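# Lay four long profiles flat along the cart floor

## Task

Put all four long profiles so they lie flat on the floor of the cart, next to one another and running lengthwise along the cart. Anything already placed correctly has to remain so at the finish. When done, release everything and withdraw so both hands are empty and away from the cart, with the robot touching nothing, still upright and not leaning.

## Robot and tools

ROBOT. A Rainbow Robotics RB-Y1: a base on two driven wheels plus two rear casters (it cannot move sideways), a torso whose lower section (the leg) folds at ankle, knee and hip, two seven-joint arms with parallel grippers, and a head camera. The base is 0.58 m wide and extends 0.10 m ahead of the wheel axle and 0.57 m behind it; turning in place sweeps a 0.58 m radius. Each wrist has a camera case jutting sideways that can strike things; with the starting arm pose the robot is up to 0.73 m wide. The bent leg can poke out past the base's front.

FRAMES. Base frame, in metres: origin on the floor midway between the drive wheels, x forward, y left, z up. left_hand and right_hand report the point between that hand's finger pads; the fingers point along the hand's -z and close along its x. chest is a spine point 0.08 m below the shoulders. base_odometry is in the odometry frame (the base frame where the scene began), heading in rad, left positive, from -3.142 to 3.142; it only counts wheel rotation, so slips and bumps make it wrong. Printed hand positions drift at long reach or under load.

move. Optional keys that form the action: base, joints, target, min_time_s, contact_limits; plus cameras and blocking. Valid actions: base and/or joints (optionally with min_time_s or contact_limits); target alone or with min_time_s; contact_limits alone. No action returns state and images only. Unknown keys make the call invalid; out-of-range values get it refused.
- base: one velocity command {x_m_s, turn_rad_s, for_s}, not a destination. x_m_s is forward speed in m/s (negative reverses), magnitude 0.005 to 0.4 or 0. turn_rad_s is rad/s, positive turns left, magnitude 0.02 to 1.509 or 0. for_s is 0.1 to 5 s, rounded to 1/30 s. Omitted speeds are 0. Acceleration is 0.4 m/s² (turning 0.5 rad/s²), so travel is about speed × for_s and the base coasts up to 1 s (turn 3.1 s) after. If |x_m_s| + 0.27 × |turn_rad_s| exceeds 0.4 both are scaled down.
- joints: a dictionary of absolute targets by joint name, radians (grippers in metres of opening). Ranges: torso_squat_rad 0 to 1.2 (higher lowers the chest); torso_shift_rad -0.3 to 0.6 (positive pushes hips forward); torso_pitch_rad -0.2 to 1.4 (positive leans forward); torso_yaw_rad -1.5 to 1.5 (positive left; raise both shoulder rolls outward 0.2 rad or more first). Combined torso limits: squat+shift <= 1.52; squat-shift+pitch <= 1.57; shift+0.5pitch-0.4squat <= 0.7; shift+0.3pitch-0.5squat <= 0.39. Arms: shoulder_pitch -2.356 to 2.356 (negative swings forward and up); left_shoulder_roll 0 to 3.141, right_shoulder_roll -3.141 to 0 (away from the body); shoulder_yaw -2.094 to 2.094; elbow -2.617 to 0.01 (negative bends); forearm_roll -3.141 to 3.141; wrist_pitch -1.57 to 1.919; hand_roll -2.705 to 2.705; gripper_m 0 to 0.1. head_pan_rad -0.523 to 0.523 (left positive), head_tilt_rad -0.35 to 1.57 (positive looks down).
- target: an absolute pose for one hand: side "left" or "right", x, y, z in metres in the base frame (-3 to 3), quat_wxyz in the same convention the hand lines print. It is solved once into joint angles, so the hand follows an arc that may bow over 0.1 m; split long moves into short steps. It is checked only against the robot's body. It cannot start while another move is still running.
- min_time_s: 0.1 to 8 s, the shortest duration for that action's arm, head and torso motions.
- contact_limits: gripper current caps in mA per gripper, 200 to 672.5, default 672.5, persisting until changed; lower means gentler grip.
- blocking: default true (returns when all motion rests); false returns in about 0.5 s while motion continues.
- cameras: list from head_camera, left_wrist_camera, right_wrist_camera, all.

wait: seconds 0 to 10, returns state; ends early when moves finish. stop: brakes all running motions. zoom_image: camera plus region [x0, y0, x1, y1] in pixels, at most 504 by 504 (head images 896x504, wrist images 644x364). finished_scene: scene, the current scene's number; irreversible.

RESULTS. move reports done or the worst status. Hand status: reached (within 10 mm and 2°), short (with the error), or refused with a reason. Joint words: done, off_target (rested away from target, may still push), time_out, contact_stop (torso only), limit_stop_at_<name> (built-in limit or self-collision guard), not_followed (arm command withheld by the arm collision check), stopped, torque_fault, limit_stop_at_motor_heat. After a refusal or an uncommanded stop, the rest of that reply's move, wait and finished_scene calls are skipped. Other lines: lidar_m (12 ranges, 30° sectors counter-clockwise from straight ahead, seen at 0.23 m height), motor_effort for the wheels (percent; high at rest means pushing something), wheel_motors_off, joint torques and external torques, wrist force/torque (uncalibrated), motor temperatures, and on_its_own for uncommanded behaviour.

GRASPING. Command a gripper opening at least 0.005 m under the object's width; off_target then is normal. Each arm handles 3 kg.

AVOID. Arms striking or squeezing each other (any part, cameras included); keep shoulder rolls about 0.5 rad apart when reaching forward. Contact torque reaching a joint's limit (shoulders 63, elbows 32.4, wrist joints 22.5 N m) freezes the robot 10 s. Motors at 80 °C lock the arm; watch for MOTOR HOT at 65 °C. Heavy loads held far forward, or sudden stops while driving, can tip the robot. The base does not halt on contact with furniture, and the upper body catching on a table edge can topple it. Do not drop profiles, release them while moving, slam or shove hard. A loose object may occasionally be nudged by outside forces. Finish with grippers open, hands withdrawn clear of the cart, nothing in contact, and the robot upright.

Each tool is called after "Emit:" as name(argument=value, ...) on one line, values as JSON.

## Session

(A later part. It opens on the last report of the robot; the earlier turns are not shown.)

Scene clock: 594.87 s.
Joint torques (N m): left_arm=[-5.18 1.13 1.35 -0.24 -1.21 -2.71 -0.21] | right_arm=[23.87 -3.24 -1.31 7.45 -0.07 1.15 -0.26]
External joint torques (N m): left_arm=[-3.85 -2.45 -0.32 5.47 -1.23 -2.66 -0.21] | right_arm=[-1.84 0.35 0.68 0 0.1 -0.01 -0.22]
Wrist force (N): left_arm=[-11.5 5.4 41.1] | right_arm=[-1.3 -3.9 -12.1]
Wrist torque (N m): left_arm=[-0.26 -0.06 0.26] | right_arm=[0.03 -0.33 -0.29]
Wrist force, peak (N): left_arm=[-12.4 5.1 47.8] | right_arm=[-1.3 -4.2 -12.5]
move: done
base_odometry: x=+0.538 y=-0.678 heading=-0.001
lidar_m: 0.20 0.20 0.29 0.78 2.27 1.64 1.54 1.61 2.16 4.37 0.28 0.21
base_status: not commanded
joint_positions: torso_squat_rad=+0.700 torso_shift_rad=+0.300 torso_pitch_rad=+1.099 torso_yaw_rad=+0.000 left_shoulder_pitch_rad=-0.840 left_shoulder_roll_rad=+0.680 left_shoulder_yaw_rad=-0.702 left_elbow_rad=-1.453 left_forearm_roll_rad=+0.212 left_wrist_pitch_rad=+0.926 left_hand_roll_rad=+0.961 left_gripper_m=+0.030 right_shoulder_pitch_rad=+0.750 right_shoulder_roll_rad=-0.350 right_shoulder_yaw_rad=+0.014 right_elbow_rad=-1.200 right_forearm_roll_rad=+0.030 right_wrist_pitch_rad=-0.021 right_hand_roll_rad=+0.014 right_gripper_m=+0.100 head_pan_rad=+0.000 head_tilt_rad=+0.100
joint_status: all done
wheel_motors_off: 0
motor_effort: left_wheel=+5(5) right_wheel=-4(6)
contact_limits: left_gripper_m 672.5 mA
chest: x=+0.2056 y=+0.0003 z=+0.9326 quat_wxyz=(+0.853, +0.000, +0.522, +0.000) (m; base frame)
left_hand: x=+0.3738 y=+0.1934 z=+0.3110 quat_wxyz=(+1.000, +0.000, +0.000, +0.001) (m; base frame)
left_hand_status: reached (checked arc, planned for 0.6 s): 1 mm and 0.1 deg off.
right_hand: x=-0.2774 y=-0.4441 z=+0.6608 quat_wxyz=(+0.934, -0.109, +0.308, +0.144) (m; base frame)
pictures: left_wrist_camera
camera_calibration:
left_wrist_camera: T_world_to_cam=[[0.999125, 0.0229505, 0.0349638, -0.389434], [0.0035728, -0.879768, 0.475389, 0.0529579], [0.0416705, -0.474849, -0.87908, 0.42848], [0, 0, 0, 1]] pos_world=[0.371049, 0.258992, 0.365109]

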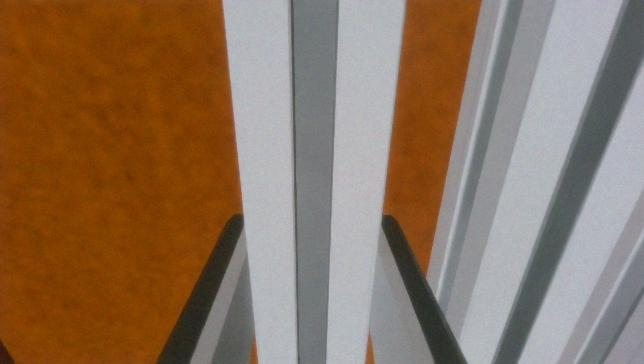

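Emit:
move(target={"side":"left","x":0.374,"y":0.193,"z":0.313,"quat_wxyz":[1,0,0,0.001]}, min_time_s=0.5)

Emit:
move(contact_limits={"left_gripper_m":200})

Emit:
wait(seconds=0.6)

Emit:
move(joints={"left_gripper_m":0.040}, cameras=["left_wrist_camera"])

Emit:
move(target={"side":"left","x":0.374,"y":0.193,"z":0.40,"quat_wxyz":[1,0,0,0.001]}, min_time_s=1, cameras=["left_wrist_camera"])

Scene clock: 600.43 s.
Joint torques (N m): left_arm=[-1.31 3.99 2.98 -7.32 0.35 -0.09 0.57] | right_arm=[23.8 -3.7 -1.96 7.23 -0.06 1.26 -0.25]
External joint torques (N m): left_arm=[-0.01 0.41 1.32 -1.56 0.32 -0.04 0.57] | right_arm=[-1.91 -0.11 0.03 -0.23 0.1 0.1 -0.21]
Wrist force (N): left_arm=[-0.1 0.2 -18.7] | right_arm=[-1.2 -4.2 -12.2]
Wrist torque (N m): left_arm=[-0.31 -0.16 0.23] | right_arm=[0.06 -0.31 -0.27]
Wrist force, peak (N): left_arm=[-11.7 5.6 41.4] | right_arm=[-1.2 -4.3 -12.4]
move: done
base_odometry: x=+0.538 y=-0.678 heading=-0.001
lidar_m: 0.19 0.20 0.29 0.79 2.28 1.64 1.54 1.60 2.16 4.38 0.28 0.20
base_status: not commanded
joint_positions: torso_squat_rad=+0.700 torso_shift_rad=+0.300 torso_pitch_rad=+1.100 torso_yaw_rad=+0.000 left_shoulder_pitch_rad=-0.837 left_shoulder_roll_rad=+0.684 left_shoulder_yaw_rad=-0.701 left_elbow_rad=-1.464 left_forearm_roll_rad=+0.213 left_wrist_pitch_rad=+0.933 left_hand_roll_rad=+0.962 left_gripper_m=+0.030 right_shoulder_pitch_rad=+0.750 right_shoulder_roll_rad=-0.350 right_shoulder_yaw_rad=+0.014 right_elbow_rad=-1.200 right_forearm_roll_rad=+0.030 right_wrist_pitch_rad=-0.021 right_hand_roll_rad=+0.014 right_gripper_m=+0.100 head_pan_rad=+0.000 head_tilt_rad=+0.100
joint_status: all done
wheel_motors_off: 0
motor_effort: left_wheel=+5(5) right_wheel=-3(6)
contact_limits: left_gripper_m 672.5 mA
chest: x=+0.2060 y=+0.0003 z=+0.9323 quat_wxyz=(+0.853, +0.000, +0.523, +0.000) (m; base frame)
left_hand: x=+0.3736 y=+0.1927 z=+0.3123 quat_wxyz=(+1.000, +0.000, +0.001, +0.001) (m; base frame)
left_hand_status: reached (checked arc, planned for 0.5 s): 1 mm and 0.1 deg off.
right_hand: x=-0.2774 y=-0.4441 z=+0.6611 quat_wxyz=(+0.934, -0.109, +0.308, +0.144) (m; base frame)
camera_calibration:
head_camera: T_world_to_cam=[[-0.0481964, -0.998242, 0.0344881, -0.00967897], [-0.912751, 0.0299932, -0.407413, 0.825398], [0.405662, -0.0511149, -0.912593, 0.697041], [0, 0, 0, 1]] pos_world=[0.470153, 0.0012109, 0.972726]
left_wrist_camera: T_world_to_cam=[[0.999204, 0.0224105, 0.0329876, -0.388532], [0.00400701, -0.879403, 0.47606, 0.0512239], [0.0396781, -0.475549, -0.878794, 0.430112], [0, 0, 0, 1]] pos_world=[0.370952, 0.258293, 0.366411]
right_wrist_camera: T_world_to_cam=[[-0.777594, -0.18771, 0.600093, -0.694029], [-0.0458137, 0.968776, 0.24367, 0.286622], [-0.627095, 0.161984, -0.761914, 0.475733], [0, 0, 0, 1]] pos_world=[-0.228212, -0.48501, 0.709109]

Scene clock: 600.73 s.
Joint torques (N m): left_arm=[-1.3 4.6 1.94 -7.41 -0.06 0.24 0.49] | right_arm=[23.96 -3.22 -1.18 7.52 0.02 1.06 -0.2]
External joint torques (N m): left_arm=[0.01 1.03 0.28 -1.66 -0.09 0.29 0.49] | right_arm=[-1.75 0.37 0.82 0.06 0.19 -0.1 -0.17]
Wrist force (N): left_arm=[-0.6 0.0 -18.2] | right_arm=[-1.3 -4.2 -12.0]
Wrist torque (N m): left_arm=[-0.34 -0.20 0.25] | right_arm=[0.07 -0.32 -0.28]
Wrist force, peak (N): left_arm=[-0.8 -0.2 -18.4] | right_arm=[-1.1 -4.3 -12.4]
base_odometry: x=+0.538 y=-0.678 heading=-0.001
lidar_m: 0.18 0.20 0.28 0.78 2.27 1.64 1.54 1.60 2.15 4.37 0.28 0.21
base_status: not commanded
joint_positions: torso_squat_rad=+0.700 torso_shift_rad=+0.300 torso_pitch_rad=+1.100 torso_yaw_rad=+0.000 left_shoulder_pitch_rad=-0.837 left_shoulder_roll_rad=+0.684 left_shoulder_yaw_rad=-0.701 left_elbow_rad=-1.464 left_forearm_roll_rad=+0.213 left_wrist_pitch_rad=+0.933 left_hand_roll_rad=+0.962 left_gripper_m=+0.031 right_shoulder_pitch_rad=+0.750 right_shoulder_roll_rad=-0.350 right_shoulder_yaw_rad=+0.014 right_elbow_rad=-1.200 right_forearm_roll_rad=+0.030 right_wrist_pitch_rad=-0.021 right_hand_roll_rad=+0.014 right_gripper_m=+0.100 head_pan_rad=+0.000 head_tilt_rad=+0.100
joint_status: not commanded
wheel_motors_off: 0
motor_effort: left_wheel=+4(6) right_wheel=-2(4)
contact_limits: left_gripper_m 200 mA
chest: x=+0.2060 y=+0.0003 z=+0.9323 quat_wxyz=(+0.853, +0.000, +0.523, +0.000) (m; base frame)
left_hand: x=+0.3735 y=+0.1927 z=+0.3123 quat_wxyz=(+1.000, +0.000, +0.001, +0.001) (m; base frame)
right_hand: x=-0.2774 y=-0.4441 z=+0.6611 quat_wxyz=(+0.934, -0.109, +0.308, +0.144) (m; base frame)
camera_calibration:
head_camera: T_world_to_cam=[[-0.0481964, -0.998242, 0.0344881, -0.00967897], [-0.912751, 0.0299932, -0.407413, 0.825398], [0.405662, -0.0511149, -0.912593, 0.697041], [0, 0, 0, 1]] pos_world=[0.470153, 0.0012109, 0.972726]
left_wrist_camera: T_world_to_cam=[[0.999205, 0.0224107, 0.0329856, -0.388532], [0.00400459, -0.879361, 0.476138, 0.0511855], [0.0396768, -0.475627, -0.878752, 0.430117], [0, 0, 0, 1]] pos_world=[0.370952, 0.258293, 0.366411]
right_wrist_camera: T_world_to_cam=[[-0.777594, -0.18771, 0.600093, -0.694089], [-0.0458137, 0.968776, 0.24367, 0.286598], [-0.627095, 0.161984, -0.761914, 0.475809], [0, 0, 0, 1]] pos_world=[-0.228212, -0.48501, 0.709209]

Scene clock: 601.33 s.
Joint torques (N m): left_arm=[-1.22 3.9 2.68 -7.76 0.06 -0.11 0.36] | right_arm=[23.91 -3.43 -1.27 7.31 0.09 1.12 -0.42]
External joint torques (N m): left_arm=[0.08 0.33 1.02 -2.01 0.04 -0.06 0.36] | right_arm=[-1.8 0.16 0.72 -0.15 0.26 -0.04 -0.38]
Wrist force (N): left_arm=[-0.7 0.3 -18.1] | right_arm=[-1.3 -4.3 -12.0]
Wrist torque (N m): left_arm=[-0.40 -0.22 0.26] | right_arm=[0.07 -0.33 -0.27]
Wrist force, peak (N): left_arm=[-0.6 -0.2 -18.7] | right_arm=[-1.2 -4.2 -12.3]
base_odometry: x=+0.538 y=-0.678 heading=-0.001
lidar_m: 0.19 0.20 0.29 0.77 2.27 1.63 1.55 1.60 2.16 4.38 0.29 0.21
base_status: not commanded
joint_positions: torso_squat_rad=+0.700 torso_shift_rad=+0.300 torso_pitch_rad=+1.100 torso_yaw_rad=+0.000 left_shoulder_pitch_rad=-0.837 left_shoulder_roll_rad=+0.684 left_shoulder_yaw_rad=-0.701 left_elbow_rad=-1.464 left_forearm_roll_rad=+0.213 left_wrist_pitch_rad=+0.933 left_hand_roll_rad=+0.962 left_gripper_m=+0.031 right_shoulder_pitch_rad=+0.750 right_shoulder_roll_rad=-0.350 right_shoulder_yaw_rad=+0.014 right_elbow_rad=-1.200 right_forearm_roll_rad=+0.030 right_wrist_pitch_rad=-0.021 right_hand_roll_rad=+0.014 right_gripper_m=+0.100 head_pan_rad=+0.000 head_tilt_rad=+0.100
joint_status: not commanded
wheel_motors_off: 0
motor_effort: left_wheel=+5(6) right_wheel=-2(4)
contact_limits: left_gripper_m 200 mA
chest: x=+0.2060 y=+0.0003 z=+0.9323 quat_wxyz=(+0.853, +0.000, +0.523, +0.000) (m; base frame)
left_hand: x=+0.3735 y=+0.1927 z=+0.3123 quat_wxyz=(+1.000, +0.000, +0.001, +0.001) (m; base frame)
right_hand: x=-0.2774 y=-0.4441 z=+0.6611 quat_wxyz=(+0.934, -0.109, +0.308, +0.144) (m; base frame)
wait: 0.60 s; at rest by 0.27 s
camera_calibration:
head_camera: T_world_to_cam=[[-0.0481964, -0.998242, 0.0344881, -0.00967897], [-0.912751, 0.0299932, -0.407413, 0.825398], [0.405662, -0.0511149, -0.912593, 0.697041], [0, 0, 0, 1]] pos_world=[0.470153, 0.0012109, 0.972726]
left_wrist_camera: T_world_to_cam=[[0.999205, 0.0224107, 0.0329856, -0.388532], [0.00400459, -0.879361, 0.476138, 0.0511855], [0.0396768, -0.475627, -0.878752, 0.430117], [0, 0, 0, 1]] pos_world=[0.370952, 0.258293, 0.366411]
right_wrist_camera: T_world_to_cam=[[-0.777594, -0.18771, 0.600093, -0.694089], [-0.0458137, 0.968776, 0.24367, 0.286598], [-0.627095, 0.161984, -0.761914, 0.475809], [0, 0, 0, 1]] pos_world=[-0.228212, -0.48501, 0.709209]

Scene clock: 601.90 s.
Joint torques (N m): left_arm=[-1.45 3.81 1.9 -6.07 -0.09 0.05 0.5] | right_arm=[23.69 -3.09 -1.02 7.4 -0.04 1.12 -0.39]
External joint torques (N m): left_arm=[-0.14 0.24 0.24 -0.31 -0.11 0.1 0.5] | right_arm=[-2.02 0.5 0.97 -0.06 0.13 -0.04 -0.35]
Wrist force (N): left_arm=[-0.4 0.2 -9.6] | right_arm=[-1.2 -4.1 -12.4]
Wrist torque (N m): left_arm=[-0.36 -0.18 0.25] | right_arm=[0.05 -0.31 -0.29]
Wrist force, peak (N): left_arm=[-0.4 0.0 -18.1] | right_arm=[-1.2 -4.2 -12.3]
move: done
base_odometry: x=+0.538 y=-0.678 heading=-0.001
lidar_m: 0.20 0.19 0.27 0.77 2.27 1.63 1.54 1.59 2.15 4.37 0.28 0.21
base_status: not commanded
joint_positions: torso_squat_rad=+0.700 torso_shift_rad=+0.300 torso_pitch_rad=+1.100 torso_yaw_rad=+0.000 left_shoulder_pitch_rad=-0.837 left_shoulder_roll_rad=+0.684 left_shoulder_yaw_rad=-0.701 left_elbow_rad=-1.464 left_forearm_roll_rad=+0.213 left_wrist_pitch_rad=+0.933 left_hand_roll_rad=+0.962 left_gripper_m=+0.040 right_shoulder_pitch_rad=+0.750 right_shoulder_roll_rad=-0.350 right_shoulder_yaw_rad=+0.014 right_elbow_rad=-1.200 right_forearm_roll_rad=+0.030 right_wrist_pitch_rad=-0.021 right_hand_roll_rad=+0.014 right_gripper_m=+0.100 head_pan_rad=+0.000 head_tilt_rad=+0.100
joint_status: all done
wheel_motors_off: 0
motor_effort: left_wheel=+5(5) right_wheel=-3(4)
contact_limits: left_gripper_m 200 mA
chest: x=+0.2060 y=+0.0003 z=+0.9323 quat_wxyz=(+0.853, +0.000, +0.523, +0.000) (m; base frame)
left_hand: x=+0.3736 y=+0.1926 z=+0.3124 quat_wxyz=(+1.000, +0.000, +0.001, +0.001) (m; base frame)
right_hand: x=-0.2774 y=-0.4441 z=+0.6611 quat_wxyz=(+0.934, -0.109, +0.308, +0.144) (m; base frame)
pictures: left_wrist_camera
camera_calibration:
left_wrist_camera: T_world_to_cam=[[0.999201, 0.0223755, 0.0331153, -0.388569], [0.003903, -0.879256, 0.476333, 0.0511253], [0.039775, -0.475823, -0.878641, 0.430091], [0, 0, 0, 1]] pos_world=[0.370952, 0.258294, 0.36641]

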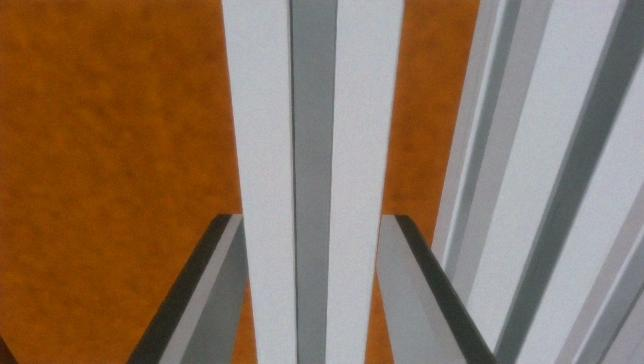

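Scene clock: 603.23 s.
Joint torques (N m): left_arm=[-0.15 4.24 2.57 -7.1 0 0 0.19] | right_arm=[24.07 -3.06 -1.38 7.38 -0.09 1.13 -0.29]
External joint torques (N m): left_arm=[0.63 -0.26 0.39 -0.03 -0.04 0.05 0.19] | right_arm=[-1.64 0.53 0.61 -0.09 0.08 -0.03 -0.26]
Wrist force (N): left_arm=[-0.8 0.1 -9.3] | right_arm=[-1.3 -4.4 -12.2]
Wrist torque (N m): left_arm=[-0.38 -0.26 0.25] | right_arm=[0.08 -0.32 -0.29]
Wrist force, peak (N): left_arm=[2.6 -0.4 -11.1] | right_arm=[-1.3 -4.2 -12.4]
move: done
base_odometry: x=+0.538 y=-0.678 heading=-0.001
lidar_m: 0.19 0.20 0.28 0.78 2.27 1.63 1.54 1.59 2.15 4.38 0.29 0.20
base_status: not commanded
joint_positions: torso_squat_rad=+0.700 torso_shift_rad=+0.300 torso_pitch_rad=+1.100 torso_yaw_rad=+0.000 left_shoulder_pitch_rad=-0.732 left_shoulder_roll_rad=+0.852 left_shoulder_yaw_rad=-0.665 left_elbow_rad=-1.934 left_forearm_roll_rad=+0.237 left_wrist_pitch_rad=+1.210 left_hand_roll_rad=+1.053 left_gripper_m=+0.040 right_shoulder_pitch_rad=+0.750 right_shoulder_roll_rad=-0.350 right_shoulder_yaw_rad=+0.014 right_elbow_rad=-1.200 right_forearm_roll_rad=+0.030 right_wrist_pitch_rad=-0.021 right_hand_roll_rad=+0.014 right_gripper_m=+0.100 head_pan_rad=+0.000 head_tilt_rad=+0.100
joint_status: all done
wheel_motors_off: 0
motor_effort: left_wheel=+4(5) right_wheel=-4(5)
contact_limits: left_gripper_m 200 mA
chest: x=+0.2060 y=+0.0003 z=+0.9323 quat_wxyz=(+0.853, +0.000, +0.523, +0.000) (m; base frame)
left_hand: x=+0.3740 y=+0.1927 z=+0.3992 quat_wxyz=(+1.000, +0.000, +0.000, +0.001) (m; base frame)
left_hand_status: reached (checked arc, planned for 1.0 s): 1 mm and 0.0 deg off.
right_hand: x=-0.2774 y=-0.4441 z=+0.6611 quat_wxyz=(+0.934, -0.109, +0.308, +0.144) (m; base frame)
pictures: left_wrist_camera
camera_calibration:
left_wrist_camera: T_world_to_cam=[[0.999168, 0.0221658, 0.0342416, -0.39229], [0.00318961, -0.879351, 0.476164, 0.0100976], [0.0406649, -0.475658, -0.87869, 0.506076], [0, 0, 0, 1]] pos_world=[0.371352, 0.258294, 0.453308]

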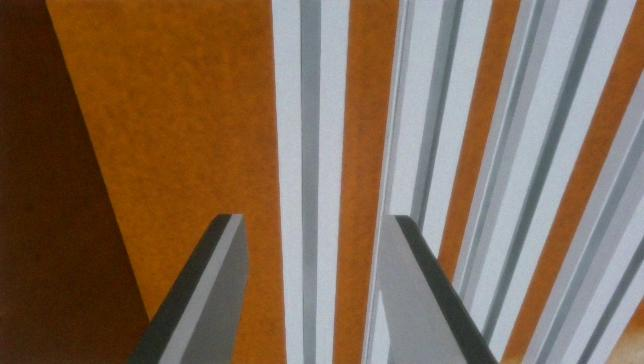

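Emit:
move(target={"side":"left","x":0.40,"y":0.18,"z":0.52,"quat_wxyz":[1,0,0,0]}, min_time_s=0.8)

Emit:
move(contact_limits={"left_gripper_m":672.5}, joints={"torso_squat_rad":0.5,"torso_shift_rad":0.3,"torso_pitch_rad":0.1,"head_tilt_rad":0.8})

Emit:
move(base={"x_m_s":-0.3,"for_s":1.9}, cameras=["head_camera"])

Emit:
move(joints={"torso_squat_rad":0.1,"torso_shift_rad":0.1,"torso_pitch_rad":0.15,"head_tilt_rad":0.75,"left_shoulder_pitch_rad":0.381,"left_shoulder_roll_rad":0.252,"left_shoulder_yaw_rad":-0.099,"left_elbow_rad":-1.386,"left_forearm_roll_rad":0.127,"left_wrist_pitch_rad":-0.677,"left_hand_roll_rad":-1.456}, min_time_s=2.5, cameras=["head_camera"])

Scene clock: 609.43 s.
Joint torques (N m): left_arm=[-2.77 5.32 2.83 -7.4 0.07 -0.07 0.26] | right_arm=[24.01 -3 -1.66 7.33 -0.06 1.2 -0.32]
External joint torques (N m): left_arm=[-0.47 0.23 -0.35 0.23 0.03 -0.02 0.26] | right_arm=[-1.7 0.59 0.33 -0.13 0.11 0.05 -0.29]
Wrist force (N): left_arm=[-0.3 -0.1 -10.1] | right_arm=[-1.2 -4.1 -12.1]
Wrist torque (N m): left_arm=[-0.36 -0.20 0.33] | right_arm=[0.05 -0.31 -0.30]
Wrist force, peak (N): left_arm=[-1.3 -0.7 -10.3] | right_arm=[-1.2 -4.2 -12.4]
move: done
base_odometry: x=+0.538 y=-0.678 heading=-0.001
lidar_m: 0.19 0.21 0.29 0.77 2.26 1.64 1.54 1.60 2.16 4.39 0.28 0.20
base_status: not commanded
joint_positions: torso_squat_rad=+0.700 torso_shift_rad=+0.300 torso_pitch_rad=+1.100 torso_yaw_rad=+0.000 left_shoulder_pitch_rad=-0.782 left_shoulder_roll_rad=+0.967 left_shoulder_yaw_rad=-0.555 left_elbow_rad=-2.391 left_forearm_roll_rad=+0.402 left_wrist_pitch_rad=+1.628 left_hand_roll_rad=+1.139 left_gripper_m=+0.040 right_shoulder_pitch_rad=+0.750 right_shoulder_roll_rad=-0.350 right_shoulder_yaw_rad=+0.014 right_elbow_rad=-1.200 right_forearm_roll_rad=+0.030 right_wrist_pitch_rad=-0.021 right_hand_roll_rad=+0.014 right_gripper_m=+0.100 head_pan_rad=+0.000 head_tilt_rad=+0.100
joint_status: all done
wheel_motors_off: 0
motor_effort: left_wheel=+2(5) right_wheel=-1(4)
contact_limits: left_gripper_m 200 mA
chest: x=+0.2060 y=+0.0003 z=+0.9323 quat_wxyz=(+0.853, +0.000, +0.523, +0.000) (m; base frame)
left_hand: x=+0.3999 y=+0.1799 z=+0.5200 quat_wxyz=(+1.000, +0.000, +0.000, +0.000) (m; base frame)
left_hand_status: reached (checked arc, planned for 0.8 s): 0 mm and 0.0 deg off.
right_hand: x=-0.2774 y=-0.4441 z=+0.6611 quat_wxyz=(+0.934, -0.109, +0.308, +0.144) (m; base frame)
camera_calibration:
head_camera: T_world_to_cam=[[-0.0482364, -0.998237, 0.0345793, -0.00974874], [-0.91275, 0.0299925, -0.407415, 0.8254], [0.40566, -0.0512146, -0.912588, 0.697037], [0, 0, 0, 1]] pos_world=[0.470153, 0.00121108, 0.972725]
left_wrist_camera: T_world_to_cam=[[0.999196, 0.0207332, 0.034309, -0.421819], [0.00189995, -0.879394, 0.476091, -0.0581466], [0.040042, -0.475643, -0.878726, 0.605254], [0, 0, 0, 1]] pos_world=[0.397355, 0.245497, 0.574008]
right_wrist_camera: T_world_to_cam=[[-0.777597, -0.187653, 0.600108, -0.694072], [-0.0457671, 0.968787, 0.243635, 0.286639], [-0.627095, 0.161984, -0.761914, 0.475809], [0, 0, 0, 1]] pos_world=[-0.228212, -0.48501, 0.709209]

Scene clock: 613.53 s.
Joint torques (N m): left_arm=[-14.12 6.95 6.92 -3.09 -1.37 -0.52 0.44] | right_arm=[8.75 -8.72 -3.19 -2.61 0.46 -0.8 -0.29]
External joint torques (N m): left_arm=[-0.62 -0.07 -1.47 -0.53 0.03 0.16 0.49] | right_arm=[-1.45 -0.38 0.8 -0.37 0.42 -0.11 -0.3]
Wrist force (N): left_arm=[-5.8 0.4 -7.2] | right_arm=[-6.5 -2.6 -12.6]
Wrist torque (N m): left_arm=[-0.36 -0.53 0.36] | right_arm=[-0.04 -0.59 -0.38]
Wrist force, peak (N): left_arm=[-1.0 -0.1 -10.6] | right_arm=[-6.7 -2.8 -13.0]
move: done
base_odometry: x=+0.538 y=-0.678 heading=-0.001
lidar_m: 0.19 0.20 0.28 0.77 2.27 1.64 1.54 1.59 2.15 4.38 0.29 0.21
base_status: not commanded
joint_positions: torso_squat_rad=+0.500 torso_shift_rad=+0.300 torso_pitch_rad=+0.100 torso_yaw_rad=+0.000 left_shoulder_pitch_rad=-0.782 left_shoulder_roll_rad=+0.967 left_shoulder_yaw_rad=-0.555 left_elbow_rad=-2.391 left_forearm_roll_rad=+0.402 left_wrist_pitch_rad=+1.628 left_hand_roll_rad=+1.139 left_gripper_m=+0.040 right_shoulder_pitch_rad=+0.750 right_shoulder_roll_rad=-0.350 right_shoulder_yaw_rad=+0.014 right_elbow_rad=-1.200 right_forearm_roll_rad=+0.030 right_wrist_pitch_rad=-0.021 right_hand_roll_rad=+0.014 right_gripper_m=+0.100 head_pan_rad=+0.000 head_tilt_rad=+0.800
joint_status: all done
wheel_motors_off: 0
motor_effort: left_wheel=+3(3) right_wheel=-3(6)
contact_limits: left_gripper_m 672.5 mA
chest: x=-0.0156 y=+0.0003 z=+1.1752 quat_wxyz=(+0.999, +0.000, +0.050, +0.000) (m; base frame)
left_hand: x=+0.4362 y=+0.1800 z=+1.1156 quat_wxyz=(+0.878, +0.000, -0.479, +0.000) (m; base frame)
right_hand: x=-0.0485 y=-0.4441 z=+0.6220 quat_wxyz=(+0.967, -0.165, -0.177, +0.075) (m; base frame)
camera_calibration:
head_camera: T_world_to_cam=[[-0.0567145, -0.998211, 0.0189504, -0.0185409], [-0.751557, 0.0301903, -0.658976, 0.980733], [0.657225, -0.0516158, -0.751925, 0.955686], [0, 0, 0, 1]] pos_world=[0.107925, 0.00121219, 1.36524]
left_wrist_camera: T_world_to_cam=[[0.511069, 0.0208399, 0.859287, -1.18591], [-0.399443, -0.87944, 0.258901, 0.0756462], [0.761087, -0.475553, -0.44113, 0.324583], [0, 0, 0, 1]] pos_world=[0.389261, 0.245597, 1.14263]
right_wrist_camera: T_world_to_cam=[[-0.925087, -0.187753, -0.330094, 0.0788211], [-0.229834, 0.968768, 0.093086, 0.391369], [0.302307, 0.161979, -0.939347, 0.744926], [0, 0, 0, 1]] pos_world=[-0.0623299, -0.48501, 0.689332]

Scene clock: 616.93 s.
Joint torques (N m): left_arm=[-13.72 6.57 7.24 -2.47 -1.63 -0.73 0.29] | right_arm=[8.86 -8.56 -3.65 -2.84 0.24 -0.94 -0.19]
External joint torques (N m): left_arm=[-0.22 -0.45 -1.15 0.1 -0.22 -0.05 0.33] | right_arm=[-1.33 -0.22 0.34 -0.6 0.19 -0.25 -0.2]
Wrist force (N): left_arm=[-5.8 0.4 -6.9] | right_arm=[-6.4 -2.9 -12.7]
Wrist torque (N m): left_arm=[-0.35 -0.53 0.39] | right_arm=[0.01 -0.56 -0.37]
Wrist force, peak (N): left_arm=[-6.0 0.2 -7.5] | right_arm=[-7.0 -2.6 -12.8]
move: done
base_odometry: x=-0.032 y=-0.677 heading=+0.000
lidar_m: 0.77 0.80 1.08 4.19 1.44 1.04 0.97 1.01 1.37 3.52 2.30 0.80
base_status: done (sent for 1.9 of 1.9 s)
joint_positions: torso_squat_rad=+0.500 torso_shift_rad=+0.300 torso_pitch_rad=+0.100 torso_yaw_rad=+0.000 left_shoulder_pitch_rad=-0.782 left_shoulder_roll_rad=+0.967 left_shoulder_yaw_rad=-0.555 left_elbow_rad=-2.391 left_forearm_roll_rad=+0.402 left_wrist_pitch_rad=+1.628 left_hand_roll_rad=+1.139 left_gripper_m=+0.040 right_shoulder_pitch_rad=+0.750 right_shoulder_roll_rad=-0.350 right_shoulder_yaw_rad=+0.014 right_elbow_rad=-1.200 right_forearm_roll_rad=+0.030 right_wrist_pitch_rad=-0.021 right_hand_roll_rad=+0.014 right_gripper_m=+0.100 head_pan_rad=+0.000 head_tilt_rad=+0.800
joint_status: not commanded
wheel_motors_off: 0
motor_effort: left_wheel=+11(42) right_wheel=-11(27)
contact_limits: left_gripper_m 672.5 mA
chest: x=-0.0156 y=+0.0003 z=+1.1752 quat_wxyz=(+0.999, +0.000, +0.050, +0.000) (m; base frame)
left_hand: x=+0.4362 y=+0.1800 z=+1.1156 quat_wxyz=(+0.878, +0.000, -0.479, +0.000) (m; base frame)
right_hand: x=-0.0485 y=-0.4441 z=+0.6220 quat_wxyz=(+0.967, -0.165, -0.177, +0.075) (m; base frame)
pictures: head_camera
camera_calibration:
head_camera: T_world_to_cam=[[-0.0567162, -0.998211, 0.0189489, -0.0185386], [-0.751557, 0.0301926, -0.658977, 0.980733], [0.657225, -0.0516159, -0.751925, 0.955686], [0, 0, 0, 1]] pos_world=[0.107925, 0.0012122, 1.36524]

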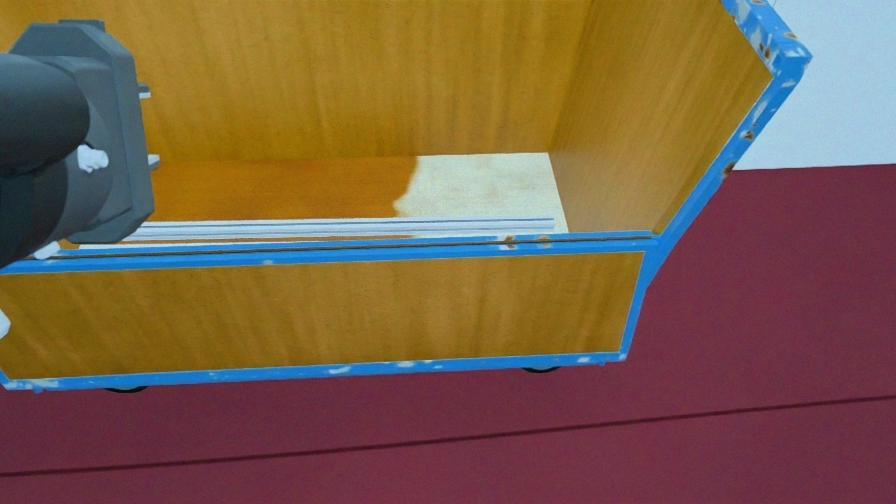

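Scene clock: 619.73 s.
Joint torques (N m): left_arm=[-0.59 3.32 3.07 -7.15 -0.04 -1.86 0.21] | right_arm=[9.92 -7.77 -3.04 -2.38 0.43 -0.59 -0.06]
External joint torques (N m): left_arm=[-0.85 -0.79 0.68 -0.16 -0.24 -0.01 0.2] | right_arm=[-1.46 0.51 0.94 -0.65 0.39 0.01 -0.07]
Wrist force (N): left_arm=[-0.4 -5.9 -4.0] | right_arm=[-6.6 -2.9 -12.7]
Wrist torque (N m): left_arm=[-0.02 -0.15 0.26] | right_arm=[-0.01 -0.63 -0.34]
Wrist force, peak (N): left_arm=[-6.3 0.4 -6.7] | right_arm=[-6.7 -3.0 -13.2]
move: done
base_odometry: x=-0.032 y=-0.677 heading=+0.000
lidar_m: 0.77 0.80 1.08 4.18 1.45 1.04 0.98 1.01 1.35 3.53 2.29 0.79
base_status: not commanded
joint_positions: torso_squat_rad=+0.100 torso_shift_rad=+0.100 torso_pitch_rad=+0.150 torso_yaw_rad=+0.000 left_shoulder_pitch_rad=+0.381 left_shoulder_roll_rad=+0.252 left_shoulder_yaw_rad=-0.099 left_elbow_rad=-1.386 left_forearm_roll_rad=+0.127 left_wrist_pitch_rad=-0.677 left_hand_roll_rad=-1.456 left_gripper_m=+0.040 right_shoulder_pitch_rad=+0.750 right_shoulder_roll_rad=-0.350 right_shoulder_yaw_rad=+0.014 right_elbow_rad=-1.200 right_forearm_roll_rad=+0.030 right_wrist_pitch_rad=-0.021 right_hand_roll_rad=+0.014 right_gripper_m=+0.100 head_pan_rad=+0.000 head_tilt_rad=+0.750
joint_status: all done
wheel_motors_off: 0
motor_effort: left_wheel=+13(13) right_wheel=-12(13)
contact_limits: left_gripper_m 672.5 mA
chest: x=-0.1122 y=+0.0003 z=+1.2795 quat_wxyz=(+0.997, +0.000, +0.075, +0.000) (m; base frame)
left_hand: x=+0.1915 y=+0.3080 z=+0.9132 quat_wxyz=(+0.510, +0.490, -0.490, -0.510) (m; base frame)
right_hand: x=-0.1728 y=-0.4441 z=+0.7286 quat_wxyz=(+0.972, -0.163, -0.153, +0.079) (m; base frame)
pictures: head_camera
camera_calibration:
head_camera: T_world_to_cam=[[-0.0566376, -0.998214, 0.0190221, -0.0255073], [-0.751656, 0.0300928, -0.658868, 0.982415], [0.657119, -0.0516148, -0.752018, 1.08956], [0, 0, 0, 1]] pos_world=[0.0210245, 0.001212, 1.46714]

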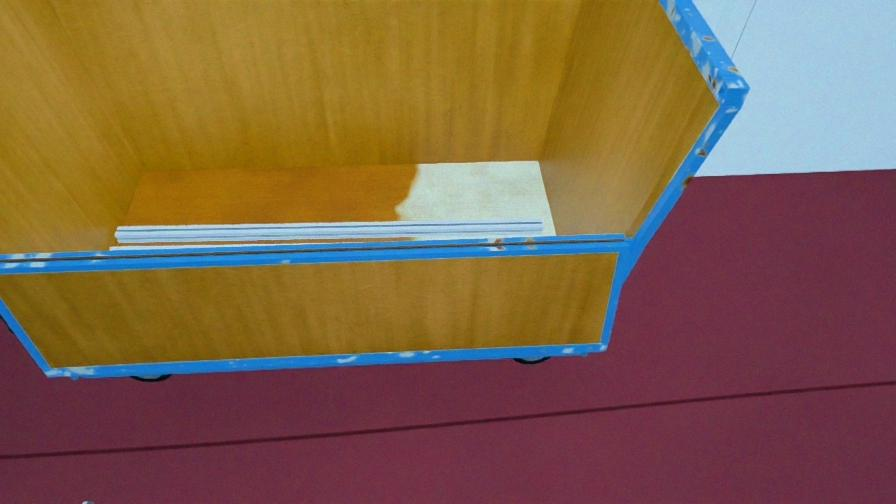

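Emit:
finished_scene(scene=2)

The scene is finished: the task was done.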